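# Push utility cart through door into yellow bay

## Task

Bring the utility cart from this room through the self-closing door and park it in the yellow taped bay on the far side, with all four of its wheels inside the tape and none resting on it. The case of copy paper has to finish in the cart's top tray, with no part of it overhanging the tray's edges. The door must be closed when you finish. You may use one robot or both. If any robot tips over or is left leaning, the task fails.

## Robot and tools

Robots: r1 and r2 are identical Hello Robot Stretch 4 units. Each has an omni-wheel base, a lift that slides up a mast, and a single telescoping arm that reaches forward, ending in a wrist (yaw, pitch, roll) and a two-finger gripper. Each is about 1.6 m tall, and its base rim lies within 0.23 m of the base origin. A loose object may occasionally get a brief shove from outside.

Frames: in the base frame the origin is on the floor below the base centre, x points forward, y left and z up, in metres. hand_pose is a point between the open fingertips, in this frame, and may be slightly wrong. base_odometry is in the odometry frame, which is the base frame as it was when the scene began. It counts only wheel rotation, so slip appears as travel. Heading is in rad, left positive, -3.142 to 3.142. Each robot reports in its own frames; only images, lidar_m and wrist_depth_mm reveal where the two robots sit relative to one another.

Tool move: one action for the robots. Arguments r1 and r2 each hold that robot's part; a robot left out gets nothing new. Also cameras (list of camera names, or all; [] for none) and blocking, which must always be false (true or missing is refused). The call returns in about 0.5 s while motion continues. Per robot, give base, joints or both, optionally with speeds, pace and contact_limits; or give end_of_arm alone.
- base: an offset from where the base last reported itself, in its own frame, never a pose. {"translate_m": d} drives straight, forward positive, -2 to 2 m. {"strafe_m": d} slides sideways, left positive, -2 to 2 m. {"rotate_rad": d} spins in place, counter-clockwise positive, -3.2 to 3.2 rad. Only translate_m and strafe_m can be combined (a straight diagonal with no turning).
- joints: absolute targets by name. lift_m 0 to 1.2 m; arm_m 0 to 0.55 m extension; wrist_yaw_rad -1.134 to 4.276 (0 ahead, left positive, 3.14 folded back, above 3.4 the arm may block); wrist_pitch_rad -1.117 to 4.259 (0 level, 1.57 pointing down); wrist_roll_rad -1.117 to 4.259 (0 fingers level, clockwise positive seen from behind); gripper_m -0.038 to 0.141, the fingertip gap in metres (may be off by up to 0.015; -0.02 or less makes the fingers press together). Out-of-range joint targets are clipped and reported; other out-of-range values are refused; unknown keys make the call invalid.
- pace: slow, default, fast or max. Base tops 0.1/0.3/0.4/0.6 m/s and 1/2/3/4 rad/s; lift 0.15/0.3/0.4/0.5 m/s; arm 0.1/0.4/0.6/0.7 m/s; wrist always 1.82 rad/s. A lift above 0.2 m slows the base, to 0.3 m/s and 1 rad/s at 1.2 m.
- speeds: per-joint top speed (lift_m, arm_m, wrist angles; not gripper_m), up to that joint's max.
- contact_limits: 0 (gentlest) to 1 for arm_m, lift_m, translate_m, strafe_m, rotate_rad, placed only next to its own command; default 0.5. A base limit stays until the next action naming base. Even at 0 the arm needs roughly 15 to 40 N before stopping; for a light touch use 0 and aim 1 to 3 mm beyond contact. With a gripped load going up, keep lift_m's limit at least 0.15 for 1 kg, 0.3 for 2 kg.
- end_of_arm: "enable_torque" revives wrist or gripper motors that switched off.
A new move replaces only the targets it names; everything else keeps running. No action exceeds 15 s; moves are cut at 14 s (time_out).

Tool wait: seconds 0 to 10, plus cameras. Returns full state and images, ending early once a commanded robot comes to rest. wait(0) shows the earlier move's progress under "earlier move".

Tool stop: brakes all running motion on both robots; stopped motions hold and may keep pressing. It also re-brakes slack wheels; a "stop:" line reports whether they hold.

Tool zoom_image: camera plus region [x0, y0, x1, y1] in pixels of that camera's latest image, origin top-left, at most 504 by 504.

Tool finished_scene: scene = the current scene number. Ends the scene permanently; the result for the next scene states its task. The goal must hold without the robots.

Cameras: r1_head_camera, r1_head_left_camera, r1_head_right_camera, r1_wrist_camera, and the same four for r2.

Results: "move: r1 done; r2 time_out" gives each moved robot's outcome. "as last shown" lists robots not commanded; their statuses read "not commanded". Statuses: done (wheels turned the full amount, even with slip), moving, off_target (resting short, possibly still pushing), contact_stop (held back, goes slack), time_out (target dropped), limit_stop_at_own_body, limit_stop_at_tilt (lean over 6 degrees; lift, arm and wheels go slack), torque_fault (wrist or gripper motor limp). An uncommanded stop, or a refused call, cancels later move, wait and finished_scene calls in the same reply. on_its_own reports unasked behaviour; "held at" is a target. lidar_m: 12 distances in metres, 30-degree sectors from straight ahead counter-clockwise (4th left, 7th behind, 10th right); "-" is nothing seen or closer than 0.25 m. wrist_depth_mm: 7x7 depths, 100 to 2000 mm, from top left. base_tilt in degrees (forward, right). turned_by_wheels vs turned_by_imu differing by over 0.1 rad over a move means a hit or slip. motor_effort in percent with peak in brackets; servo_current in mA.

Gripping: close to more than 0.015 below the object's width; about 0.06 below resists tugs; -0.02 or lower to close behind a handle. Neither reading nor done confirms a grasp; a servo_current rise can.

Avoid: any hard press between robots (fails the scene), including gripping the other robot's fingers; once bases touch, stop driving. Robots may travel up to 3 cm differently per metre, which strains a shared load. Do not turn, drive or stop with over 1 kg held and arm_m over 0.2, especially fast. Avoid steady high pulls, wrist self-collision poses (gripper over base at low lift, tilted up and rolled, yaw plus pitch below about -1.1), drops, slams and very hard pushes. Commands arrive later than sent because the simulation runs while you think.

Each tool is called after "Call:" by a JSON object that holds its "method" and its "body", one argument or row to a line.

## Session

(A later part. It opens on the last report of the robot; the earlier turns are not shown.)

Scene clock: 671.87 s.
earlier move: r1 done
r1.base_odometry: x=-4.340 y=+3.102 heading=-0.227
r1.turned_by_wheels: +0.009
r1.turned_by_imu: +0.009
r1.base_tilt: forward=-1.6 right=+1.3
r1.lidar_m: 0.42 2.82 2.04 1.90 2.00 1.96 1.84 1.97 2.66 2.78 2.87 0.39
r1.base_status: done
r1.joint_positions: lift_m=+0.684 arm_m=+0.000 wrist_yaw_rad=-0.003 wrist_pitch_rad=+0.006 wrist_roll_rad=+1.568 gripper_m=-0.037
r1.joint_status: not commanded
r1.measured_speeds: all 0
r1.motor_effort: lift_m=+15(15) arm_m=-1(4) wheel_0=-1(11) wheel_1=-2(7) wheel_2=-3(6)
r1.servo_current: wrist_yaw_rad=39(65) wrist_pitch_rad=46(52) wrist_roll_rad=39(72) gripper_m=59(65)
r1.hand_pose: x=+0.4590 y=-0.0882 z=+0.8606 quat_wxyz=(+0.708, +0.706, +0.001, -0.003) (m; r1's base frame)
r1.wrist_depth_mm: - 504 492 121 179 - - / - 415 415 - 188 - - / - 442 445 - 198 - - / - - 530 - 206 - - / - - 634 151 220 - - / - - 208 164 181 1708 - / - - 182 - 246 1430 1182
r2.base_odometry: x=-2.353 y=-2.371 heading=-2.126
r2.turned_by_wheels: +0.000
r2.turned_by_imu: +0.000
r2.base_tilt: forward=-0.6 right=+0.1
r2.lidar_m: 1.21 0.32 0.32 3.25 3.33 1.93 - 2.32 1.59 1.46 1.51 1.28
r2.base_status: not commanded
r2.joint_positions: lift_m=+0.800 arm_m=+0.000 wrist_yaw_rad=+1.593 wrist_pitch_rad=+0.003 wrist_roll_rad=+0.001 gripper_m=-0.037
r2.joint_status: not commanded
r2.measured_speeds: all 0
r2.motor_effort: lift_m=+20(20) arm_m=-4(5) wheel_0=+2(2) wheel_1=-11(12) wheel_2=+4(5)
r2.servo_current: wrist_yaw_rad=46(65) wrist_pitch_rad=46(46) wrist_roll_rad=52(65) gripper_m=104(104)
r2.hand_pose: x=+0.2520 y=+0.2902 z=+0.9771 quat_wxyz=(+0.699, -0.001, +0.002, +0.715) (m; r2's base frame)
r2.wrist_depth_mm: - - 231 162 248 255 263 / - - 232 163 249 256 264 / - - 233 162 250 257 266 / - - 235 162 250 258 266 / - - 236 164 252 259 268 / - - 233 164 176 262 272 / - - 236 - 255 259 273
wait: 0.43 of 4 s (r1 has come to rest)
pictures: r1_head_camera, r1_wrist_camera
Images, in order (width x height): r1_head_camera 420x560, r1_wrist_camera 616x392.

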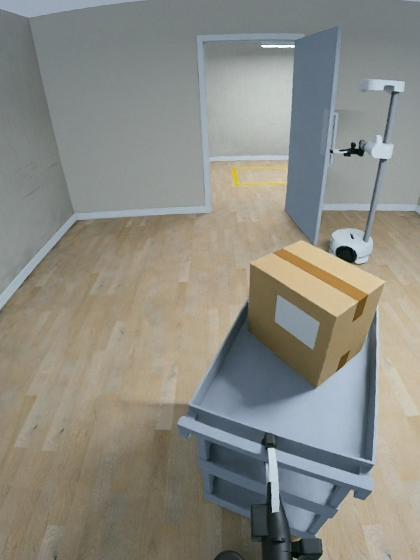

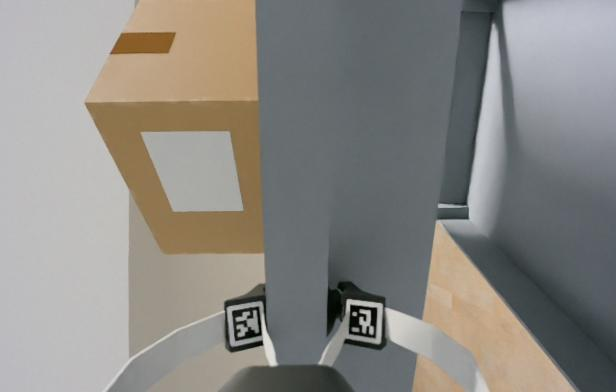

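Call:
{"method": "move", "body": {
  "blocking": false,
  "cameras": [],
  "r1": {"base":{"translate_m":0.06,"strafe_m":-0.22},"pace":"slow"}
}}

Call:
{"method": "wait", "body": {
  "seconds": 10,
  "cameras": ["r1_head_camera","r1_wrist_camera"]
}}

Scene clock: 677.37 s.
move: r1 moving
r1.base_odometry: x=-4.340 y=+3.089 heading=-0.227
r1.turned_by_wheels: +0.000
r1.turned_by_imu: +0.000
r1.base_tilt: forward=-1.6 right=+1.3
r1.lidar_m: 0.42 2.86 2.05 1.91 2.02 1.94 1.86 1.97 2.66 2.77 2.87 0.38
r1.base_status: translate_m moving; strafe_m moving
r1.joint_positions: lift_m=+0.684 arm_m=+0.000 wrist_yaw_rad=-0.003 wrist_pitch_rad=+0.006 wrist_roll_rad=+1.568 gripper_m=-0.037
r1.joint_status: not commanded
r1.measured_speeds: translate_m=+0.013 strafe_m=-0.048 rotate_rad=+0.001 lift_m=+0.000 arm_m=+0.000 wrist_yaw_rad=+0.000 wrist_pitch_rad=+0.000 wrist_roll_rad=+0.000
r1.motor_effort: lift_m=+15(15) arm_m=+4(4) wheel_0=+6(9) wheel_1=-4(6) wheel_2=-4(5)
r1.servo_current: wrist_yaw_rad=52(59) wrist_pitch_rad=52(52) wrist_roll_rad=46(59) gripper_m=65(65)
r1.hand_pose: x=+0.4590 y=-0.0882 z=+0.8606 quat_wxyz=(+0.708, +0.706, +0.001, -0.003) (m; r1's base frame)
r1.wrist_depth_mm: - 504 480 120 178 178 - / - 415 413 - 186 - - / - 439 442 - 197 - - / - - 525 - 206 - - / - - - 150 220 - - / - - 209 163 180 1661 - / - - 182 126 246 139 1160
r2: as last shown
r2.base_tilt: forward=-0.6 right=+0.0
r2.lidar_m: 1.19 0.33 0.32 3.28 3.32 1.91 - 2.31 1.59 1.47 1.52 1.29
r2.motor_effort: lift_m=+20(20) arm_m=-4(5) wheel_0=+2(2) wheel_1=-11(11) wheel_2=+4(5)
r2.servo_current: wrist_yaw_rad=52(65) wrist_pitch_rad=46(46) wrist_roll_rad=52(59) gripper_m=98(104)
r2.wrist_depth_mm: - - 230 161 246 255 264 / - - 232 163 248 256 264 / - - 234 162 249 258 265 / - - 234 162 249 259 267 / - - 235 163 253 260 267 / - - 233 164 176 260 271 / - - 236 - 254 259 273
pictures: none
No camera images: "cameras" was empty.

Scene clock: 680.40 s.
earlier move: r1 done
r1.base_odometry: x=-4.331 y=+2.874 heading=-0.227
r1.turned_by_wheels: +0.000
r1.turned_by_imu: -0.001
r1.base_tilt: forward=-1.5 right=+1.3
r1.lidar_m: 0.38 0.43 2.27 2.12 2.25 2.01 1.90 2.01 2.71 2.58 2.65 0.42
r1.base_status: done
r1.joint_positions: lift_m=+0.684 arm_m=+0.000 wrist_yaw_rad=+0.001 wrist_pitch_rad=+0.006 wrist_roll_rad=+1.568 gripper_m=-0.037
r1.joint_status: not commanded
r1.measured_speeds: all 0
r1.motor_effort: lift_m=+15(15) arm_m=+4(4) wheel_0=+4(11) wheel_1=-1(7) wheel_2=-3(5)
r1.servo_current: wrist_yaw_rad=65(65) wrist_pitch_rad=52(59) wrist_roll_rad=46(65) gripper_m=59(72)
r1.hand_pose: x=+0.4594 y=-0.0871 z=+0.8606 quat_wxyz=(+0.708, +0.706, +0.003, -0.002) (m; r1's base frame)
r1.wrist_depth_mm: - - - 216 216 1661 - / - - - 218 220 - - / - 521 488 220 222 - - / - 462 462 163 225 - - / - 530 512 165 227 - - / - - 211 173 181 - - / - - 182 - 232 139 -
r2.base_odometry: x=-2.353 y=-2.371 heading=-2.126
r2.turned_by_wheels: +0.000
r2.turned_by_imu: +0.000
r2.base_tilt: forward=-0.7 right=+0.1
r2.lidar_m: 1.20 0.29 0.32 3.27 3.36 1.77 - 2.31 1.58 1.46 1.52 1.30
r2.base_status: not commanded
r2.joint_positions: lift_m=+0.800 arm_m=+0.000 wrist_yaw_rad=+1.593 wrist_pitch_rad=+0.003 wrist_roll_rad=+0.001 gripper_m=-0.037
r2.joint_status: not commanded
r2.measured_speeds: all 0
r2.motor_effort: lift_m=+20(20) arm_m=-4(5) wheel_0=+2(2) wheel_1=-11(12) wheel_2=+5(5)
r2.servo_current: wrist_yaw_rad=52(65) wrist_pitch_rad=46(46) wrist_roll_rad=46(59) gripper_m=98(104)
r2.hand_pose: x=+0.2520 y=+0.2902 z=+0.9771 quat_wxyz=(+0.699, -0.001, +0.002, +0.715) (m; r2's base frame)
r2.wrist_depth_mm: - - 231 162 247 255 263 / - - 232 163 248 256 264 / - - 233 162 249 258 265 / - - 235 162 250 258 266 / - - 236 163 251 262 267 / - - 233 164 176 260 270 / - - 236 - 256 260 272
wait: 3.03 of 10 s (r1 has come to rest)
pictures: r1_head_camera, r1_wrist_camera
Images, in order (width x height): r1_head_camera 420x560, r1_wrist_camera 616x392.

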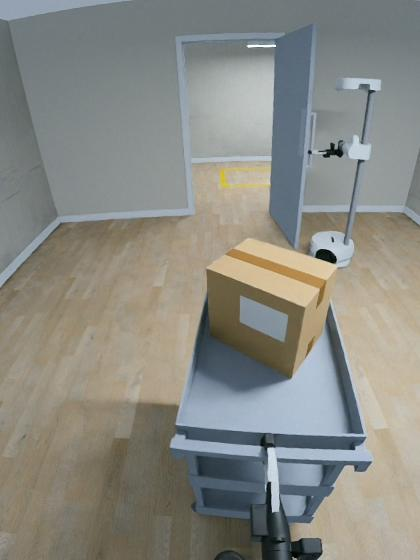

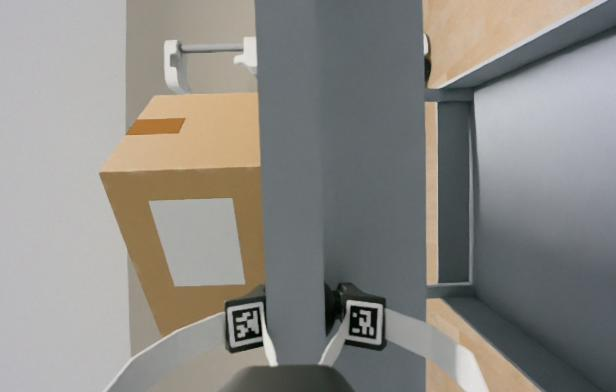

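Call:
{"method": "move", "body": {
  "blocking": false,
  "cameras": [],
  "r1": {"base":{"translate_m":0.6,"strafe_m":-0.05},"pace":"slow"}
}}

Call:
{"method": "wait", "body": {
  "seconds": 10,
  "cameras": ["r1_head_camera"]
}}

Scene clock: 687.83 s.
move: r1 moving
r1.base_odometry: x=-4.319 y=+2.870 heading=-0.226
r1.turned_by_wheels: +0.000
r1.turned_by_imu: +0.000
r1.base_tilt: forward=-1.6 right=+1.3
r1.lidar_m: 0.38 0.45 2.27 2.12 2.22 2.02 1.91 2.01 2.69 2.57 2.67 0.43
r1.base_status: translate_m moving; strafe_m moving
r1.joint_positions: lift_m=+0.684 arm_m=+0.000 wrist_yaw_rad=+0.001 wrist_pitch_rad=+0.006 wrist_roll_rad=+1.568 gripper_m=-0.037
r1.joint_status: not commanded
r1.measured_speeds: translate_m=+0.049 strafe_m=-0.004 rotate_rad=-0.002 lift_m=+0.000 arm_m=+0.000 wrist_yaw_rad=+0.000 wrist_pitch_rad=+0.000 wrist_roll_rad=+0.000
r1.motor_effort: lift_m=+15(15) arm_m=+3(4) wheel_0=+7(8) wheel_1=+4(7) wheel_2=-8(10)
r1.servo_current: wrist_yaw_rad=52(65) wrist_pitch_rad=46(59) wrist_roll_rad=59(59) gripper_m=65(65)
r1.hand_pose: x=+0.4594 y=-0.0871 z=+0.8606 quat_wxyz=(+0.708, +0.706, +0.003, -0.002) (m; r1's base frame)
r1.wrist_depth_mm: - - - 216 217 1661 - / - - - 218 220 - - / - 521 496 162 222 - - / - 459 459 163 224 - - / - 530 508 164 226 - - / - - 211 171 181 - - / - - 182 - 231 139 -
r2: as last shown
r2.base_tilt: forward=-0.7 right=+0.0
r2.lidar_m: 1.20 0.33 0.32 3.25 3.34 1.75 - 2.27 1.56 1.48 1.52 1.28
r2.motor_effort: lift_m=+20(20) arm_m=-4(5) wheel_0=+2(2) wheel_1=-11(11) wheel_2=+4(5)
r2.servo_current: wrist_yaw_rad=52(59) wrist_pitch_rad=39(52) wrist_roll_rad=52(52) gripper_m=98(104)
r2.wrist_depth_mm: - - 231 162 248 255 263 / - - 232 163 248 256 264 / - - 233 162 248 257 265 / - - 234 163 249 259 268 / - - 236 163 251 260 268 / - - 233 164 176 260 271 / - - 236 - 257 260 273
pictures: none
No camera images: "cameras" was empty.

Scene clock: 694.63 s.
earlier move: r1 done
r1.base_odometry: x=-3.758 y=+2.691 heading=-0.226
r1.turned_by_wheels: +0.000
r1.turned_by_imu: -0.003
r1.base_tilt: forward=-1.5 right=+1.3
r1.lidar_m: 0.42 3.20 2.33 2.19 2.27 2.63 2.49 2.64 2.63 2.50 2.59 0.39
r1.base_status: done
r1.joint_positions: lift_m=+0.684 arm_m=+0.000 wrist_yaw_rad=-0.001 wrist_pitch_rad=+0.006 wrist_roll_rad=+1.568 gripper_m=-0.037
r1.joint_status: not commanded
r1.measured_speeds: all 0
r1.motor_effort: lift_m=+15(15) arm_m=+4(4) wheel_0=+3(8) wheel_1=+2(7) wheel_2=-3(11)
r1.servo_current: wrist_yaw_rad=59(72) wrist_pitch_rad=52(59) wrist_roll_rad=59(72) gripper_m=65(72)
r1.hand_pose: x=+0.4591 y=-0.0879 z=+0.8606 quat_wxyz=(+0.708, +0.706, +0.002, -0.003) (m; r1's base frame)
r1.wrist_depth_mm: - 504 488 121 180 - - / - 415 413 - 187 - - / - 442 442 - 197 - - / - - 525 - 206 - - / - - 640 151 220 - - / - - 207 164 180 1576 - / - - 181 - 245 1397 1205
r2.base_odometry: x=-2.353 y=-2.371 heading=-2.126
r2.turned_by_wheels: +0.000
r2.turned_by_imu: +0.001
r2.base_tilt: forward=-0.6 right=+0.0
r2.lidar_m: 1.16 0.32 0.33 3.26 3.35 1.19 - 2.28 1.59 1.48 1.51 1.29
r2.base_status: not commanded
r2.joint_positions: lift_m=+0.800 arm_m=+0.000 wrist_yaw_rad=+1.593 wrist_pitch_rad=+0.003 wrist_roll_rad=+0.001 gripper_m=-0.037
r2.joint_status: not commanded
r2.measured_speeds: all 0
r2.motor_effort: lift_m=+20(20) arm_m=-4(5) wheel_0=+1(2) wheel_1=-11(12) wheel_2=+4(5)
r2.servo_current: wrist_yaw_rad=65(72) wrist_pitch_rad=39(52) wrist_roll_rad=46(65) gripper_m=104(111)
r2.hand_pose: x=+0.2520 y=+0.2902 z=+0.9771 quat_wxyz=(+0.699, -0.001, +0.002, +0.715) (m; r2's base frame)
r2.wrist_depth_mm: - - 231 162 246 255 264 / - - 232 163 248 256 264 / - - 232 162 248 257 265 / - - 234 162 250 259 266 / - - 236 163 252 262 268 / - - 233 164 176 262 271 / - - 236 - 255 259 272
wait: 6.80 of 10 s (r1 has come to rest)
pictures: r1_head_camera
Images, in order (width x height): r1_head_camera 420x560.

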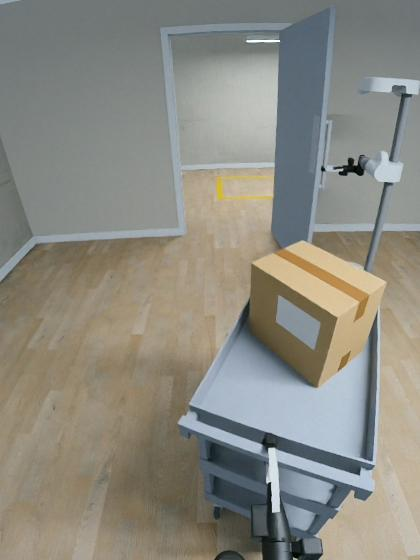

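Call:
{"method": "move", "body": {
  "blocking": false,
  "cameras": [],
  "r1": {"base":{"translate_m":-0.62,"strafe_m":0.19},"pace":"slow"}
}}

Call:
{"method": "wait", "body": {
  "seconds": 10,
  "cameras": []
}}

Call:
{"method": "move", "body": {
  "blocking": false,
  "cameras": [],
  "r1": {"base":{"translate_m":0.03,"strafe_m":-0.38},"pace":"slow"}
}}

Call:
{"method": "wait", "body": {
  "seconds": 10,
  "cameras": ["r1_head_camera","r1_wrist_camera"]
}}

Scene clock: 720.40 s.
move: r1 moving
r1.base_odometry: x=-3.769 y=+2.697 heading=-0.227
r1.turned_by_wheels: -0.001
r1.turned_by_imu: -0.001
r1.base_tilt: forward=-1.5 right=+1.3
r1.lidar_m: 0.41 3.25 2.32 2.21 2.26 2.62 2.51 2.62 2.60 2.52 2.60 0.40
r1.base_status: translate_m moving; strafe_m moving
r1.joint_positions: lift_m=+0.684 arm_m=+0.000 wrist_yaw_rad=-0.001 wrist_pitch_rad=+0.006 wrist_roll_rad=+1.568 gripper_m=-0.037
r1.joint_status: not commanded
r1.measured_speeds: translate_m=-0.048 strafe_m=+0.015 rotate_rad=+0.001 lift_m=+0.000 arm_m=+0.000 wrist_yaw_rad=+0.000 wrist_pitch_rad=+0.000 wrist_roll_rad=+0.000
r1.motor_effort: lift_m=+15(15) arm_m=-4(4) wheel_0=-10(10) wheel_1=-4(8) wheel_2=+6(7)
r1.servo_current: wrist_yaw_rad=52(59) wrist_pitch_rad=52(52) wrist_roll_rad=46(72) gripper_m=65(65)
r1.hand_pose: x=+0.4592 y=-0.0879 z=+0.8606 quat_wxyz=(+0.708, +0.706, +0.002, -0.003) (m; r1's base frame)
r1.wrist_depth_mm: - 512 492 121 180 - - / - 418 418 - 189 - - / - 439 442 - 199 - - / - - 521 - 207 - - / - - 640 151 220 - - / - - 186 175 181 1756 - / - - 182 144 245 1397 1182
r2: as last shown
r2.turned_by_imu: +0.000
r2.base_tilt: forward=-0.7 right=+0.0
r2.lidar_m: 1.19 0.30 0.32 3.27 3.35 1.21 - 2.31 1.55 1.47 1.52 1.28
r2.motor_effort: lift_m=+20(20) arm_m=-4(5) wheel_0=+2(2) wheel_1=-11(11) wheel_2=+4(5)
r2.servo_current: wrist_yaw_rad=59(72) wrist_pitch_rad=39(46) wrist_roll_rad=46(59) gripper_m=98(104)
r2.wrist_depth_mm: - - 230 162 247 255 262 / - - 232 163 249 257 264 / - - 233 162 249 257 265 / - - 235 162 250 258 267 / - - 235 163 253 262 268 / - - 233 164 176 262 271 / - - 236 - 255 260 272
pictures: none
No camera images: "cameras" was empty.

Scene clock: 727.63 s.
earlier move: r1 done
r1.base_odometry: x=-4.319 y=+3.015 heading=-0.227
r1.turned_by_wheels: +0.001
r1.turned_by_imu: +0.002
r1.base_tilt: forward=-1.6 right=+1.3
r1.lidar_m: 0.43 0.48 2.11 1.98 2.05 1.98 1.89 1.98 2.69 2.70 2.80 0.38
r1.base_status: done
r1.joint_positions: lift_m=+0.684 arm_m=+0.000 wrist_yaw_rad=+0.000 wrist_pitch_rad=+0.006 wrist_roll_rad=+1.568 gripper_m=-0.037
r1.joint_status: not commanded
r1.measured_speeds: all 0
r1.motor_effort: lift_m=+15(15) arm_m=-4(4) wheel_0=-2(11) wheel_1=-3(8) wheel_2=+4(9)
r1.servo_current: wrist_yaw_rad=46(78) wrist_pitch_rad=52(65) wrist_roll_rad=39(72) gripper_m=59(72)
r1.hand_pose: x=+0.4593 y=-0.0873 z=+0.8606 quat_wxyz=(+0.708, +0.706, +0.002, -0.002) (m; r1's base frame)
r1.wrist_depth_mm: - 469 469 119 175 176 - / - 404 407 - 185 - - / - 442 452 - 195 - - / - - 525 - 204 - - / - - - 149 220 - - / - - - 175 181 1661 - / - - 180 144 247 1397 1281
r2.base_odometry: x=-2.353 y=-2.371 heading=-2.126
r2.turned_by_wheels: +0.000
r2.turned_by_imu: +0.001
r2.base_tilt: forward=-0.6 right=+0.0
r2.lidar_m: 1.19 0.33 0.33 3.28 3.30 1.85 - 2.28 1.56 1.47 1.50 1.27
r2.base_status: not commanded
r2.joint_positions: lift_m=+0.800 arm_m=+0.000 wrist_yaw_rad=+1.593 wrist_pitch_rad=+0.003 wrist_roll_rad=+0.001 gripper_m=-0.037
r2.joint_status: not commanded
r2.measured_speeds: all 0
r2.motor_effort: lift_m=+20(20) arm_m=-4(5) wheel_0=+2(2) wheel_1=-11(12) wheel_2=+4(5)
r2.servo_current: wrist_yaw_rad=52(72) wrist_pitch_rad=39(52) wrist_roll_rad=39(59) gripper_m=98(111)
r2.hand_pose: x=+0.2520 y=+0.2902 z=+0.9771 quat_wxyz=(+0.699, -0.001, +0.002, +0.715) (m; r2's base frame)
r2.wrist_depth_mm: - - 231 162 246 255 264 / - - 232 163 248 255 266 / - - 233 162 250 257 266 / - - 235 162 249 258 267 / - - 236 163 252 260 267 / - - 233 164 177 260 270 / - - 235 - 255 260 272
wait: 7.23 of 10 s (r1 has come to rest)
pictures: none
No camera images: "cameras" was empty.

Scene clock: 728.13 s.
move: r1 moving
r1.base_odometry: x=-4.321 y=+3.002 heading=-0.226
r1.turned_by_wheels: +0.000
r1.turned_by_imu: +0.000
r1.base_tilt: forward=-1.5 right=+1.3
r1.lidar_m: 0.42 0.51 2.12 2.00 2.07 2.00 1.90 1.98 2.69 2.70 2.81 0.39
r1.base_status: translate_m moving; strafe_m moving
r1.joint_positions: lift_m=+0.684 arm_m=+0.000 wrist_yaw_rad=+0.002 wrist_pitch_rad=+0.006 wrist_roll_rad=+1.568 gripper_m=-0.037
r1.joint_status: not commanded
r1.measured_speeds: translate_m=+0.005 strafe_m=-0.053 rotate_rad=-0.001 lift_m=+0.000 arm_m=+0.000 wrist_yaw_rad=+0.000 wrist_pitch_rad=+0.000 wrist_roll_rad=+0.000
r1.motor_effort: lift_m=+15(15) arm_m=-4(4) wheel_0=+9(11) wheel_1=-4(7) wheel_2=-1(4)
r1.servo_current: wrist_yaw_rad=39(59) wrist_pitch_rad=52(52) wrist_roll_rad=46(59) gripper_m=59(65)
r1.hand_pose: x=+0.4594 y=-0.0869 z=+0.8606 quat_wxyz=(+0.708, +0.706, +0.003, -0.002) (m; r1's base frame)
r1.wrist_depth_mm: - 496 480 120 176 178 - / - 413 410 - 186 - - / - 442 445 - 195 - - / - - 535 - 205 - - / - - - 149 219 - - / - - - 175 183 1708 - / - - 179 126 246 1430 1205
r2: as last shown
r2.turned_by_imu: +0.000
r2.base_tilt: forward=-0.6 right=+0.1
r2.lidar_m: 1.21 0.34 0.32 3.27 3.35 1.85 - 2.28 1.58 1.48 1.53 1.29
r2.motor_effort: lift_m=+20(20) arm_m=-5(5) wheel_0=+2(2) wheel_1=-11(12) wheel_2=+4(4)
r2.servo_current: wrist_yaw_rad=52(72) wrist_pitch_rad=46(46) wrist_roll_rad=39(52) gripper_m=104(104)
r2.wrist_depth_mm: - - 230 162 247 254 263 / - - 232 163 248 255 264 / - - 234 161 250 257 266 / - - 234 162 249 259 266 / - - 236 163 252 260 267 / - - 232 163 176 260 268 / - - 237 - 256 259 273
pictures: none
No camera images: "cameras" was empty.

Scene clock: 732.63 s.
earlier move: r1 done
r1.base_odometry: x=-4.375 y=+2.638 heading=-0.226
r1.turned_by_wheels: +0.000
r1.turned_by_imu: -0.002
r1.base_tilt: forward=-1.6 right=+1.3
r1.lidar_m: 0.34 0.36 2.50 2.37 2.49 2.01 1.91 2.02 2.45 2.31 2.39 0.45
r1.base_status: done
r1.joint_positions: lift_m=+0.684 arm_m=+0.000 wrist_yaw_rad=+0.002 wrist_pitch_rad=+0.006 wrist_roll_rad=+1.568 gripper_m=-0.037
r1.joint_status: not commanded
r1.measured_speeds: all 0
r1.motor_effort: lift_m=+15(15) arm_m=+4(4) wheel_0=+7(12) wheel_1=-3(7) wheel_2=-1(5)
r1.servo_current: wrist_yaw_rad=39(65) wrist_pitch_rad=52(59) wrist_roll_rad=39(72) gripper_m=65(72)
r1.hand_pose: x=+0.4594 y=-0.0869 z=+0.8606 quat_wxyz=(+0.708, +0.706, +0.003, -0.002) (m; r1's base frame)
r1.wrist_depth_mm: - - - 259 264 298 1078 / - - - 253 255 1708 1229 / - - - 246 247 1808 - / - - 544 237 241 - - / - 466 459 175 233 - - / - 500 211 174 181 - - / - 530 521 - 221 - -
r2.base_odometry: x=-2.353 y=-2.371 heading=-2.126
r2.turned_by_wheels: +0.000
r2.turned_by_imu: +0.001
r2.base_tilt: forward=-0.6 right=+0.0
r2.lidar_m: 1.21 0.33 0.32 3.27 3.34 1.71 1.89 2.30 1.57 1.47 1.51 1.31
r2.base_status: not commanded
r2.joint_positions: lift_m=+0.800 arm_m=+0.000 wrist_yaw_rad=+1.593 wrist_pitch_rad=+0.003 wrist_roll_rad=+0.001 gripper_m=-0.037
r2.joint_status: not commanded
r2.measured_speeds: all 0
r2.motor_effort: lift_m=+20(20) arm_m=-4(5) wheel_0=+2(2) wheel_1=-11(12) wheel_2=+4(5)
r2.servo_current: wrist_yaw_rad=46(72) wrist_pitch_rad=39(52) wrist_roll_rad=59(65) gripper_m=98(104)
r2.hand_pose: x=+0.2520 y=+0.2902 z=+0.9771 quat_wxyz=(+0.699, -0.001, +0.002, +0.715) (m; r2's base frame)
r2.wrist_depth_mm: - - 231 161 246 255 264 / - - 231 163 248 256 264 / - - 233 161 250 257 267 / - - 235 162 249 259 267 / - - 236 163 250 260 267 / - - 234 164 176 260 271 / - - 236 - 255 259 272
wait: 4.50 of 10 s (r1 has come to rest)
pictures: r1_head_camera, r1_wrist_camera
Images, in order (width x height): r1_head_camera 420x560, r1_wrist_camera 616x392.

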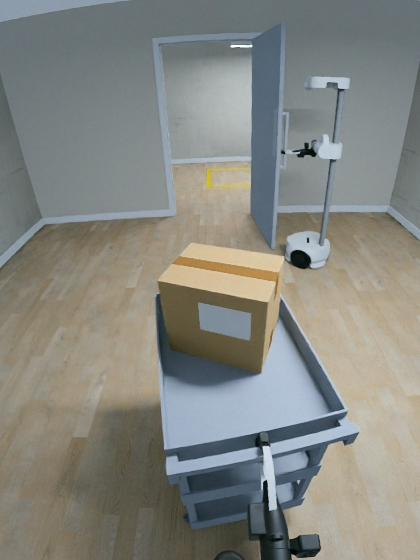

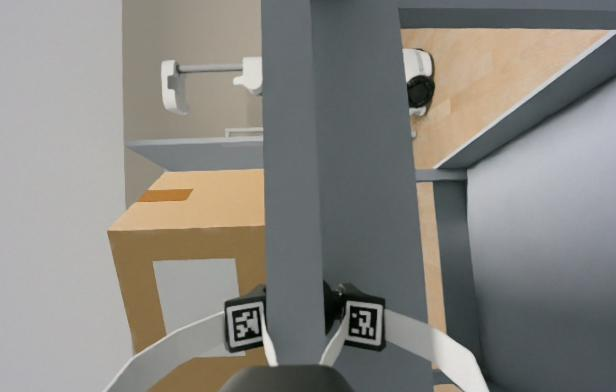

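Call:
{"method": "move", "body": {
  "blocking": false,
  "cameras": [],
  "r1": {"base":{"translate_m":0.4},"pace":"slow"}
}}

Call:
{"method": "wait", "body": {
  "seconds": 10,
  "cameras": ["r1_head_camera","r1_wrist_camera"]
}}

Scene clock: 740.97 s.
move: r1 moving
r1.base_odometry: x=-4.363 y=+2.636 heading=-0.226
r1.turned_by_wheels: +0.000
r1.turned_by_imu: +0.000
r1.base_tilt: forward=-1.6 right=+1.3
r1.lidar_m: 0.34 0.36 2.51 2.37 2.47 2.01 1.92 2.03 2.47 2.33 2.41 0.45
r1.base_status: translate_m moving
r1.joint_positions: lift_m=+0.684 arm_m=+0.000 wrist_yaw_rad=+0.002 wrist_pitch_rad=+0.006 wrist_roll_rad=+1.568 gripper_m=-0.037
r1.joint_status: not commanded
r1.measured_speeds: translate_m=+0.049 strafe_m=+0.000 rotate_rad=+0.001 lift_m=+0.000 arm_m=+0.000 wrist_yaw_rad=+0.000 wrist_pitch_rad=+0.000 wrist_roll_rad=+0.000
r1.motor_effort: lift_m=+15(15) arm_m=+4(4) wheel_0=+7(9) wheel_1=+3(5) wheel_2=-7(9)
r1.servo_current: wrist_yaw_rad=46(59) wrist_pitch_rad=52(65) wrist_roll_rad=26(65) gripper_m=59(65)
r1.hand_pose: x=+0.4594 y=-0.0869 z=+0.8606 quat_wxyz=(+0.708, +0.706, +0.003, -0.002) (m; r1's base frame)
r1.wrist_depth_mm: - - - - 283 294 307 / - - - 258 264 1708 1205 / - - - 249 251 1863 - / - - 609 240 244 - - / - 462 462 175 235 - - / - 484 211 173 181 - - / - 488 500 - 218 - -
r2: as last shown
r2.turned_by_imu: +0.000
r2.lidar_m: 1.20 0.31 0.33 3.27 3.34 1.68 1.87 2.29 1.60 1.47 1.52 1.30
r2.motor_effort: lift_m=+20(20) arm_m=-4(5) wheel_0=+2(2) wheel_1=-11(11) wheel_2=+4(4)
r2.servo_current: wrist_yaw_rad=52(72) wrist_pitch_rad=39(46) wrist_roll_rad=59(59) gripper_m=98(104)
r2.wrist_depth_mm: - - 231 162 246 255 264 / - - 232 163 248 256 264 / - - 233 162 249 257 265 / - - 235 162 250 259 267 / - - 236 163 252 260 267 / - - 233 164 177 263 270 / - - 236 - 256 259 273
pictures: none
No camera images: "cameras" was empty.

Scene clock: 745.73 s.
earlier move: r1 done
r1.base_odometry: x=-3.986 y=+2.549 heading=-0.226
r1.turned_by_wheels: +0.000
r1.turned_by_imu: -0.002
r1.base_tilt: forward=-1.6 right=+1.3
r1.lidar_m: 0.39 0.40 2.52 2.35 2.46 2.44 2.29 2.42 2.43 2.32 2.41 0.43
r1.base_status: done
r1.joint_positions: lift_m=+0.684 arm_m=+0.000 wrist_yaw_rad=-0.004 wrist_pitch_rad=+0.006 wrist_roll_rad=+1.568 gripper_m=-0.037
r1.joint_status: not commanded
r1.measured_speeds: all 0
r1.motor_effort: lift_m=+15(15) arm_m=+4(4) wheel_0=+2(9) wheel_1=+2(6) wheel_2=-4(13)
r1.servo_current: wrist_yaw_rad=52(78) wrist_pitch_rad=46(65) wrist_roll_rad=39(72) gripper_m=65(72)
r1.hand_pose: x=+0.4589 y=-0.0887 z=+0.8606 quat_wxyz=(+0.708, +0.706, +0.001, -0.004) (m; r1's base frame)
r1.wrist_depth_mm: - - - 225 226 1661 1205 / - - - 226 227 1661 - / - - 535 226 227 - - / - 459 452 167 229 - - / - 512 496 167 228 - - / - - 206 173 181 - - / - - 182 - 229 139 -
r2.base_odometry: x=-2.353 y=-2.371 heading=-2.126
r2.turned_by_wheels: +0.000
r2.turned_by_imu: +0.001
r2.base_tilt: forward=-0.7 right=+0.0
r2.lidar_m: 1.21 0.34 0.32 3.28 3.36 1.31 1.47 2.29 1.58 1.47 1.52 1.30
r2.base_status: not commanded
r2.joint_positions: lift_m=+0.800 arm_m=+0.000 wrist_yaw_rad=+1.593 wrist_pitch_rad=+0.003 wrist_roll_rad=+0.001 gripper_m=-0.037
r2.joint_status: not commanded
r2.measured_speeds: all 0
r2.motor_effort: lift_m=+20(20) arm_m=-4(5) wheel_0=+1(2) wheel_1=-11(12) wheel_2=+4(5)
r2.servo_current: wrist_yaw_rad=65(72) wrist_pitch_rad=46(52) wrist_roll_rad=52(59) gripper_m=104(104)
r2.hand_pose: x=+0.2520 y=+0.2902 z=+0.9771 quat_wxyz=(+0.699, -0.001, +0.002, +0.715) (m; r2's base frame)
r2.wrist_depth_mm: - - 230 162 247 254 264 / - - 232 163 248 256 264 / - - 233 162 249 258 266 / - - 234 162 249 259 267 / - - 236 163 252 262 268 / - - 234 164 176 260 270 / - - 236 - 255 259 273
wait: 4.77 of 10 s (r1 has come to rest)
pictures: r1_head_camera, r1_wrist_camera
Images, in order (width x height): r1_head_camera 420x560, r1_wrist_camera 616x392.

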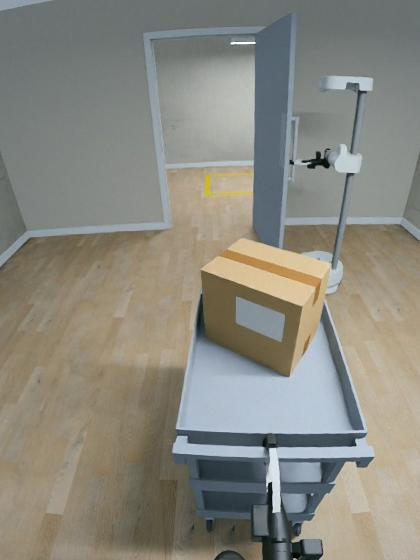

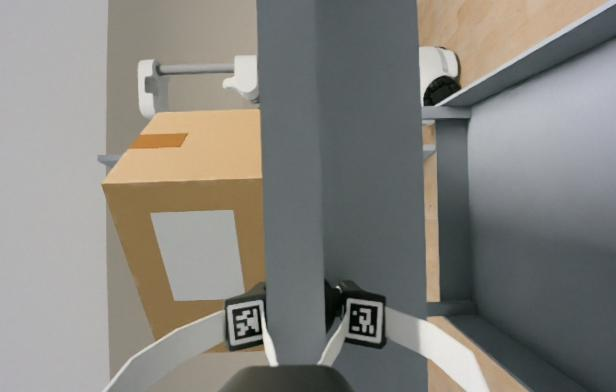

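Call:
{"method": "move", "body": {
  "blocking": false,
  "cameras": [],
  "r1": {"base":{"translate_m":0.35,"strafe_m":-0.03},"pace":"slow"}
}}

Call:
{"method": "wait", "body": {
  "seconds": 10,
  "cameras": ["r1_head_camera"]
}}

Scene clock: 754.87 s.
move: r1 moving
r1.base_odometry: x=-3.974 y=+2.545 heading=-0.226
r1.turned_by_wheels: +0.000
r1.turned_by_imu: +0.000
r1.base_tilt: forward=-1.6 right=+1.3
r1.lidar_m: 0.37 0.43 2.52 2.39 2.46 2.45 2.32 2.41 2.43 2.31 2.38 0.44
r1.base_status: translate_m moving; strafe_m moving
r1.joint_positions: lift_m=+0.684 arm_m=+0.000 wrist_yaw_rad=-0.004 wrist_pitch_rad=+0.006 wrist_roll_rad=+1.568 gripper_m=-0.037
r1.joint_status: not commanded
r1.measured_speeds: translate_m=+0.048 strafe_m=-0.004 rotate_rad=-0.001 lift_m=+0.000 arm_m=+0.000 wrist_yaw_rad=+0.000 wrist_pitch_rad=+0.000 wrist_roll_rad=+0.000
r1.motor_effort: lift_m=+15(15) arm_m=+4(4) wheel_0=+5(7) wheel_1=+6(6) wheel_2=-8(10)
r1.servo_current: wrist_yaw_rad=46(72) wrist_pitch_rad=46(52) wrist_roll_rad=59(65) gripper_m=59(59)
r1.hand_pose: x=+0.4589 y=-0.0887 z=+0.8606 quat_wxyz=(+0.708, +0.706, +0.001, -0.004) (m; r1's base frame)
r1.wrist_depth_mm: - - - 224 225 1661 1160 / - - - 224 226 1661 - / - - 530 224 227 - - / - 459 452 167 227 - - / - 512 500 166 228 - - / - - 206 173 180 - - / - - 182 - 230 139 -
r2: as last shown
r2.turned_by_imu: +0.000
r2.lidar_m: 1.17 0.32 0.34 3.27 3.36 1.28 1.41 2.30 1.56 1.49 1.52 1.28
r2.motor_effort: lift_m=+20(20) arm_m=-4(5) wheel_0=+1(2) wheel_1=-11(11) wheel_2=+4(5)
r2.servo_current: wrist_yaw_rad=52(65) wrist_pitch_rad=46(46) wrist_roll_rad=46(59) gripper_m=104(104)
r2.wrist_depth_mm: - - 231 161 247 254 263 / - - 233 163 247 256 264 / - - 233 162 250 257 265 / - - 235 162 250 259 267 / - - 235 163 252 260 268 / - - 233 163 176 260 270 / - - 237 - 256 259 272
pictures: none
No camera images: "cameras" was empty.

Scene clock: 759.17 s.
earlier move: r1 done
r1.base_odometry: x=-3.651 y=+2.441 heading=-0.226
r1.turned_by_wheels: +0.000
r1.turned_by_imu: +0.000
r1.base_tilt: forward=-1.6 right=+1.2
r1.lidar_m: 0.41 0.47 2.53 2.44 2.51 2.81 2.69 2.78 2.39 2.26 2.36 0.41
r1.base_status: done
r1.joint_positions: lift_m=+0.684 arm_m=+0.000 wrist_yaw_rad=-0.003 wrist_pitch_rad=+0.006 wrist_roll_rad=+1.568 gripper_m=-0.037
r1.joint_status: not commanded
r1.measured_speeds: all 0
r1.motor_effort: lift_m=+15(15) arm_m=+4(4) wheel_0=+3(10) wheel_1=+3(8) wheel_2=-3(10)
r1.servo_current: wrist_yaw_rad=59(72) wrist_pitch_rad=46(59) wrist_roll_rad=39(72) gripper_m=52(72)
r1.hand_pose: x=+0.4590 y=-0.0882 z=+0.8606 quat_wxyz=(+0.708, +0.706, +0.001, -0.003) (m; r1's base frame)
r1.wrist_depth_mm: - 1537 564 185 189 - - / - 466 462 193 197 - - / - 430 430 145 204 - - / - 525 492 150 213 - - / - - 585 156 222 - - / - - 208 165 180 1756 - / - - 182 - 241 1464 -
r2.base_odometry: x=-2.353 y=-2.371 heading=-2.126
r2.turned_by_wheels: +0.000
r2.turned_by_imu: +0.001
r2.base_tilt: forward=-0.7 right=+0.1
r2.lidar_m: 1.19 0.35 0.32 3.27 3.34 0.98 0.99 2.31 1.56 1.48 1.51 1.31
r2.base_status: not commanded
r2.joint_positions: lift_m=+0.800 arm_m=+0.000 wrist_yaw_rad=+1.593 wrist_pitch_rad=+0.003 wrist_roll_rad=+0.001 gripper_m=-0.037
r2.joint_status: not commanded
r2.measured_speeds: all 0
r2.motor_effort: lift_m=+20(20) arm_m=-4(5) wheel_0=+1(2) wheel_1=-11(12) wheel_2=+4(5)
r2.servo_current: wrist_yaw_rad=46(72) wrist_pitch_rad=46(52) wrist_roll_rad=39(59) gripper_m=98(104)
r2.hand_pose: x=+0.2520 y=+0.2902 z=+0.9771 quat_wxyz=(+0.699, -0.001, +0.002, +0.715) (m; r2's base frame)
r2.wrist_depth_mm: - - 230 162 247 254 264 / - - 232 163 248 256 265 / - - 232 162 250 257 265 / - - 235 162 250 259 267 / - - 236 163 252 259 270 / - - 233 164 177 260 271 / - - 236 - 255 260 272
wait: 4.30 of 10 s (r1 has come to rest)
pictures: r1_head_camera
Images, in order (width x height): r1_head_camera 420x560.

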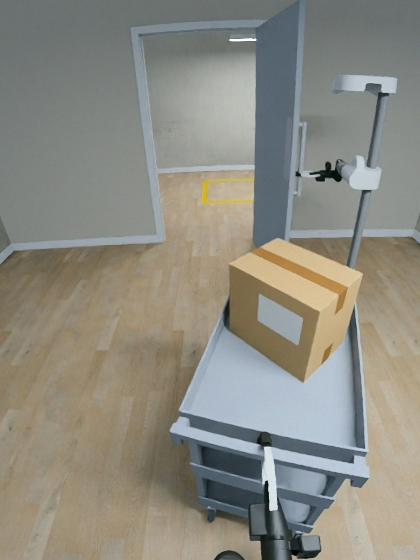

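Call:
{"method": "move", "body": {
  "blocking": false,
  "cameras": [],
  "r1": {"base":{"translate_m":-0.45,"strafe_m":0.1},"pace":"slow"}
}}

Call:
{"method": "wait", "body": {
  "seconds": 9,
  "cameras": []
}}

Call:
{"method": "move", "body": {
  "blocking": false,
  "cameras": [],
  "r1": {"joints":{"gripper_m":0.1}}
}}

Call:
{"method": "wait", "body": {
  "seconds": 3,
  "cameras": []
}}

Call:
{"method": "move", "body": {
  "blocking": false,
  "cameras": [],
  "r1": {"base":{"translate_m":-0.12}}
}}

Call:
{"method": "wait", "body": {
  "seconds": 3,
  "cameras": ["r1_head_camera","r1_wrist_camera"]
}}

Call:
{"method": "zoom_image", "body": {
  "camera": "r1_head_camera",
  "region": [130, 200, 420, 560]
}}

Scene clock: 780.30 s.
move: r1 moving
r1.base_odometry: x=-3.663 y=+2.446 heading=-0.226
r1.turned_by_wheels: +0.000
r1.turned_by_imu: +0.000
r1.base_tilt: forward=-1.6 right=+1.3
r1.lidar_m: 0.42 0.44 2.54 2.43 2.51 2.78 2.66 2.75 2.40 2.27 2.37 0.40
r1.base_status: translate_m moving; strafe_m moving
r1.joint_positions: lift_m=+0.684 arm_m=+0.000 wrist_yaw_rad=-0.003 wrist_pitch_rad=+0.006 wrist_roll_rad=+1.568 gripper_m=-0.037
r1.joint_status: not commanded
r1.measured_speeds: translate_m=-0.048 strafe_m=+0.011 rotate_rad=+0.000 lift_m=+0.000 arm_m=+0.000 wrist_yaw_rad=+0.000 wrist_pitch_rad=+0.000 wrist_roll_rad=+0.000
r1.motor_effort: lift_m=+15(15) arm_m=-3(4) wheel_0=-5(8) wheel_1=-2(4) wheel_2=+6(8)
r1.servo_current: wrist_yaw_rad=59(72) wrist_pitch_rad=52(52) wrist_roll_rad=52(59) gripper_m=65(65)
r1.hand_pose: x=+0.4591 y=-0.0882 z=+0.8606 quat_wxyz=(+0.708, +0.706, +0.001, -0.003) (m; r1's base frame)
r1.wrist_depth_mm: - 1537 1499 186 190 - - / - 466 466 193 197 - - / - 427 433 146 204 - - / - 525 496 151 213 - - / - - 585 156 224 - - / - - 207 175 181 1756 - / - - 182 126 240 139 -
r2: as last shown
r2.turned_by_imu: +0.000
r2.base_tilt: forward=-0.6 right=+0.0
r2.lidar_m: 1.21 0.32 0.33 3.28 3.35 1.00 1.01 2.31 1.58 1.47 1.54 1.28
r2.motor_effort: lift_m=+20(20) arm_m=-4(5) wheel_0=+2(2) wheel_1=-11(11) wheel_2=+4(4)
r2.servo_current: wrist_yaw_rad=52(59) wrist_pitch_rad=46(46) wrist_roll_rad=46(65) gripper_m=91(104)
r2.wrist_depth_mm: - - 231 162 247 255 263 / - - 231 163 248 256 264 / - - 234 162 250 256 265 / - - 234 162 248 259 267 / - - 236 163 251 259 268 / - - 233 164 177 260 270 / - - 236 - 255 260 272
pictures: none
No camera images: "cameras" was empty.

Scene clock: 785.67 s.
earlier move: r1 done
r1.base_odometry: x=-4.067 y=+2.639 heading=-0.226
r1.turned_by_wheels: +0.000
r1.turned_by_imu: +0.001
r1.base_tilt: forward=-1.6 right=+1.3
r1.lidar_m: 0.41 0.47 2.45 2.29 2.39 2.32 2.21 2.34 2.51 2.39 2.47 0.39
r1.base_status: done
r1.joint_positions: lift_m=+0.684 arm_m=+0.000 wrist_yaw_rad=+0.001 wrist_pitch_rad=+0.006 wrist_roll_rad=+1.568 gripper_m=-0.037
r1.joint_status: not commanded
r1.measured_speeds: all 0
r1.motor_effort: lift_m=+15(15) arm_m=-4(4) wheel_0=-2(10) wheel_1=-3(7) wheel_2=+5(9)
r1.servo_current: wrist_yaw_rad=52(72) wrist_pitch_rad=46(59) wrist_roll_rad=52(72) gripper_m=59(72)
r1.hand_pose: x=+0.4594 y=-0.0871 z=+0.8606 quat_wxyz=(+0.708, +0.706, +0.003, -0.002) (m; r1's base frame)
r1.wrist_depth_mm: - - - 143 199 - - / - 569 517 147 204 - - / - 436 433 - 212 - - / - 488 480 156 216 - - / - - 554 160 224 - - / - - 609 174 181 1708 - / - - 179 - 238 139 -
r2.base_odometry: x=-2.353 y=-2.371 heading=-2.126
r2.turned_by_wheels: +0.000
r2.turned_by_imu: +0.001
r2.base_tilt: forward=-0.6 right=+0.0
r2.lidar_m: 1.22 0.33 0.32 3.26 3.34 1.45 1.43 2.29 1.60 1.47 1.52 1.27
r2.base_status: not commanded
r2.joint_positions: lift_m=+0.800 arm_m=+0.000 wrist_yaw_rad=+1.593 wrist_pitch_rad=+0.003 wrist_roll_rad=+0.001 gripper_m=-0.037
r2.joint_status: not commanded
r2.measured_speeds: all 0
r2.motor_effort: lift_m=+20(20) arm_m=-4(5) wheel_0=+2(2) wheel_1=-11(12) wheel_2=+4(5)
r2.servo_current: wrist_yaw_rad=65(65) wrist_pitch_rad=46(52) wrist_roll_rad=52(65) gripper_m=98(111)
r2.hand_pose: x=+0.2520 y=+0.2902 z=+0.9771 quat_wxyz=(+0.699, -0.001, +0.002, +0.715) (m; r2's base frame)
r2.wrist_depth_mm: - - 231 162 246 254 262 / - - 232 163 249 255 264 / - - 233 162 250 257 266 / - - 235 163 250 259 266 / - - 236 163 252 260 268 / - - 234 164 176 260 270 / - - 236 - 256 260 272
wait: 5.37 of 9 s (r1 has come to rest)
pictures: none
No camera images: "cameras" was empty.

Scene clock: 786.17 s.
move: r1 moving
r1.base_odometry: x=-4.067 y=+2.639 heading=-0.226
r1.turned_by_wheels: +0.000
r1.turned_by_imu: +0.000
r1.base_tilt: forward=-1.6 right=+1.3
r1.lidar_m: 0.40 0.45 2.44 2.28 2.39 2.30 2.22 2.30 2.52 2.40 2.46 0.38
r1.base_status: not commanded
r1.joint_positions: lift_m=+0.684 arm_m=+0.000 wrist_yaw_rad=+0.001 wrist_pitch_rad=+0.006 wrist_roll_rad=+1.568 gripper_m=-0.012
r1.joint_status: gripper_m moving
r1.measured_speeds: all 0
r1.motor_effort: lift_m=+15(15) arm_m=-4(4) wheel_0=-1(2) wheel_1=-3(3) wheel_2=+4(5)
r1.servo_current: wrist_yaw_rad=39(65) wrist_pitch_rad=52(52) wrist_roll_rad=39(59) gripper_m=72(72)
r1.hand_pose: x=+0.4594 y=-0.0871 z=+0.8606 quat_wxyz=(+0.708, +0.706, +0.003, -0.002) (m; r1's base frame)
r1.wrist_depth_mm: - - - 146 202 - - / - 574 521 - 208 - - / - 439 442 154 214 - - / - 488 484 159 220 - - / - - 554 163 227 - - / - - 615 187 184 1756 - / - - 182 137 242 1499 -
r2: as last shown
r2.turned_by_imu: +0.000
r2.lidar_m: 1.19 0.32 0.30 3.28 3.35 1.44 1.43 2.28 1.56 1.46 1.53 1.29
r2.servo_current: wrist_yaw_rad=52(65) wrist_pitch_rad=39(52) wrist_roll_rad=46(52) gripper_m=98(104)
r2.wrist_depth_mm: - - 231 162 246 255 263 / - - 233 163 248 256 265 / - - 233 162 249 257 265 / - - 234 162 250 258 267 / - - 235 163 252 260 268 / - - 233 164 176 262 270 / - - 235 - 255 260 273
pictures: none
No camera images: "cameras" was empty.

Scene clock: 787.73 s.
earlier move: r1 done
r1.base_odometry: x=-4.067 y=+2.639 heading=-0.226
r1.turned_by_wheels: +0.000
r1.turned_by_imu: +0.000
r1.base_tilt: forward=-1.6 right=+1.3
r1.lidar_m: 0.42 0.47 2.44 2.29 2.39 2.30 2.19 2.31 2.50 2.38 2.47 0.43
r1.base_status: not commanded
r1.joint_positions: lift_m=+0.684 arm_m=+0.000 wrist_yaw_rad=+0.001 wrist_pitch_rad=+0.004 wrist_roll_rad=+1.568 gripper_m=+0.100
r1.joint_status: all done
r1.measured_speeds: all 0
r1.motor_effort: lift_m=+15(15) arm_m=-4(4) wheel_0=-1(2) wheel_1=-3(3) wheel_2=+3(5)
r1.servo_current: wrist_yaw_rad=72(72) wrist_pitch_rad=39(52) wrist_roll_rad=39(59) gripper_m=46(91)
r1.hand_pose: x=+0.4594 y=-0.0871 z=+0.8613 quat_wxyz=(+0.708, +0.706, +0.002, -0.001) (m; r1's base frame)
r1.wrist_depth_mm: - - - 210 213 1464 - / - - 544 160 218 - - / - 466 455 167 224 - - / - 512 492 227 231 - - / - - 569 177 238 - - / - - 214 182 193 603 - / - - - 144 253 1708 -
r2.base_odometry: x=-2.353 y=-2.371 heading=-2.126
r2.turned_by_wheels: +0.000
r2.turned_by_imu: +0.000
r2.base_tilt: forward=-0.6 right=+0.0
r2.lidar_m: 1.21 0.33 0.31 3.27 3.35 1.41 1.43 2.30 1.57 1.47 1.53 1.29
r2.base_status: not commanded
r2.joint_positions: lift_m=+0.800 arm_m=+0.000 wrist_yaw_rad=+1.593 wrist_pitch_rad=+0.003 wrist_roll_rad=+0.001 gripper_m=-0.037
r2.joint_status: not commanded
r2.measured_speeds: all 0
r2.motor_effort: lift_m=+20(20) arm_m=-4(5) wheel_0=+2(2) wheel_1=-11(12) wheel_2=+4(5)
r2.servo_current: wrist_yaw_rad=52(65) wrist_pitch_rad=39(52) wrist_roll_rad=46(59) gripper_m=98(104)
r2.hand_pose: x=+0.2520 y=+0.2902 z=+0.9771 quat_wxyz=(+0.699, -0.001, +0.002, +0.715) (m; r2's base frame)
r2.wrist_depth_mm: - - 230 162 246 255 264 / - - 232 163 247 256 265 / - - 233 162 250 257 266 / - - 235 162 250 259 268 / - - 236 163 252 260 268 / - - 233 164 176 262 271 / - - 236 - 255 260 272
wait: 1.57 of 3 s (r1 has come to rest)
pictures: none
No camera images: "cameras" was empty.

Scene clock: 788.23 s.
move: r1 moving
r1.base_odometry: x=-4.098 y=+2.646 heading=-0.226
r1.turned_by_wheels: +0.000
r1.turned_by_imu: +0.000
r1.base_tilt: forward=-1.6 right=+1.3
r1.lidar_m: 0.44 0.51 2.45 2.29 2.39 2.28 2.19 2.29 2.50 2.39 2.47 0.44
r1.base_status: translate_m moving
r1.joint_positions: lift_m=+0.684 arm_m=+0.000 wrist_yaw_rad=+0.001 wrist_pitch_rad=+0.004 wrist_roll_rad=+1.568 gripper_m=+0.100
r1.joint_status: not commanded
r1.measured_speeds: translate_m=-0.120 strafe_m=+0.000 rotate_rad=-0.004 lift_m=+0.000 arm_m=+0.000 wrist_yaw_rad=+0.000 wrist_pitch_rad=+0.000 wrist_roll_rad=+0.000
r1.motor_effort: lift_m=+15(15) arm_m=-4(4) wheel_0=-4(8) wheel_1=-7(7) wheel_2=+8(10)
r1.servo_current: wrist_yaw_rad=39(72) wrist_pitch_rad=59(59) wrist_roll_rad=33(65) gripper_m=39(46)
r1.hand_pose: x=+0.4594 y=-0.0871 z=+0.8613 quat_wxyz=(+0.708, +0.706, +0.002, -0.001) (m; r1's base frame)
r1.wrist_depth_mm: - - - 233 236 1618 - / - - 574 186 242 - - / - 504 480 247 250 - - / - - 517 256 257 - - / - - 603 205 264 - - / - - 214 209 191 - - / - - - 144 286 1863 -
r2: as last shown
r2.base_tilt: forward=-0.7 right=+0.0
r2.lidar_m: 1.20 0.32 0.32 3.23 3.36 1.39 1.44 2.28 1.59 1.47 1.51 1.29
r2.motor_effort: lift_m=+20(20) arm_m=-4(5) wheel_0=+2(2) wheel_1=-11(11) wheel_2=+5(5)
r2.servo_current: wrist_yaw_rad=65(65) wrist_pitch_rad=33(46) wrist_roll_rad=52(52) gripper_m=104(104)
r2.wrist_depth_mm: - - 231 162 247 254 264 / - - 231 163 249 256 265 / - - 234 162 249 257 265 / - - 235 163 250 260 267 / - - 236 163 251 260 268 / - - 233 163 177 260 271 / - - 236 - 256 262 272
pictures: none
No camera images: "cameras" was empty.

Scene clock: 789.40 s.
earlier move: r1 done
r1.base_odometry: x=-4.184 y=+2.666 heading=-0.226
r1.turned_by_wheels: +0.000
r1.turned_by_imu: +0.000
r1.base_tilt: forward=-1.6 right=+1.2
r1.lidar_m: 0.50 3.37 2.46 2.30 2.41 2.19 2.08 2.21 2.49 2.38 2.46 0.54
r1.base_status: done
r1.joint_positions: lift_m=+0.684 arm_m=+0.000 wrist_yaw_rad=+0.001 wrist_pitch_rad=+0.004 wrist_roll_rad=+1.568 gripper_m=+0.100
r1.joint_status: not commanded
r1.measured_speeds: all 0
r1.motor_effort: lift_m=+15(15) arm_m=-4(4) wheel_0=-2(8) wheel_1=-1(7) wheel_2=-1(10)
r1.servo_current: wrist_yaw_rad=33(72) wrist_pitch_rad=39(59) wrist_roll_rad=39(65) gripper_m=46(46)
r1.hand_pose: x=+0.4594 y=-0.0871 z=+0.8613 quat_wxyz=(+0.708, +0.706, +0.002, -0.001) (m; r1's base frame)
r1.wrist_depth_mm: - - - - 329 334 - / - - - 276 338 - - / - - 591 283 - - - / - - 609 580 - - - / - - 699 661 366 - - / - - 215 - 193 - - / - - - 144 - 1808 -
r2.base_odometry: x=-2.353 y=-2.371 heading=-2.126
r2.turned_by_wheels: +0.000
r2.turned_by_imu: +0.000
r2.base_tilt: forward=-0.6 right=+0.0
r2.lidar_m: 1.21 0.33 0.33 3.26 3.34 1.40 1.44 2.32 1.58 1.48 1.52 1.28
r2.base_status: not commanded
r2.joint_positions: lift_m=+0.800 arm_m=+0.000 wrist_yaw_rad=+1.593 wrist_pitch_rad=+0.003 wrist_roll_rad=+0.001 gripper_m=-0.037
r2.joint_status: not commanded
r2.measured_speeds: all 0
r2.motor_effort: lift_m=+20(20) arm_m=-4(5) wheel_0=+1(2) wheel_1=-11(12) wheel_2=+4(5)
r2.servo_current: wrist_yaw_rad=52(72) wrist_pitch_rad=33(52) wrist_roll_rad=39(59) gripper_m=98(111)
r2.hand_pose: x=+0.2520 y=+0.2902 z=+0.9771 quat_wxyz=(+0.699, -0.001, +0.002, +0.715) (m; r2's base frame)
r2.wrist_depth_mm: - - 230 162 246 256 264 / - - 231 163 248 256 264 / - - 234 162 250 257 266 / - - 234 163 250 259 268 / - - 236 163 251 260 267 / - - 233 164 176 262 271 / - - 236 - 256 260 273
wait: 1.17 of 3 s (r1 has come to rest)
pictures: r1_head_camera, r1_wrist_camera
Images, in order (width x height): r1_head_camera 420x560, r1_wrist_camera 616x392.

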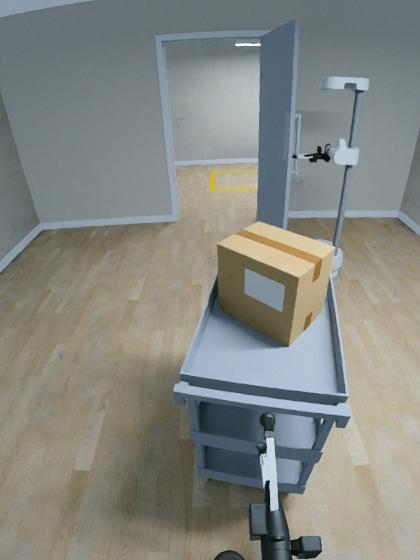

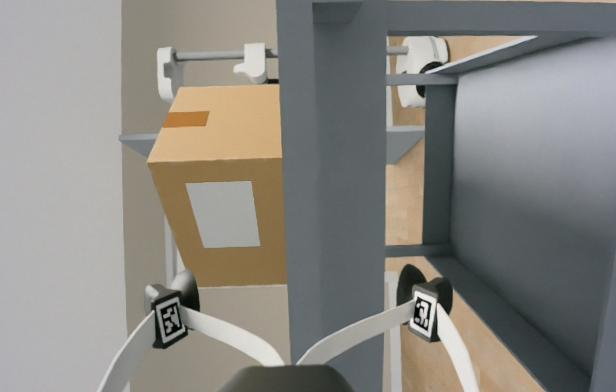

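Scaled by 1.400 from the camera's 420x560 image, which has a finer 600x800 frame.

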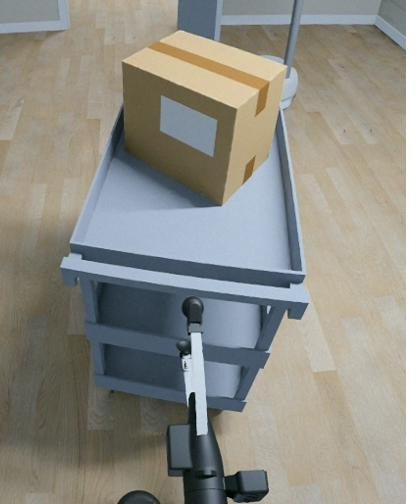

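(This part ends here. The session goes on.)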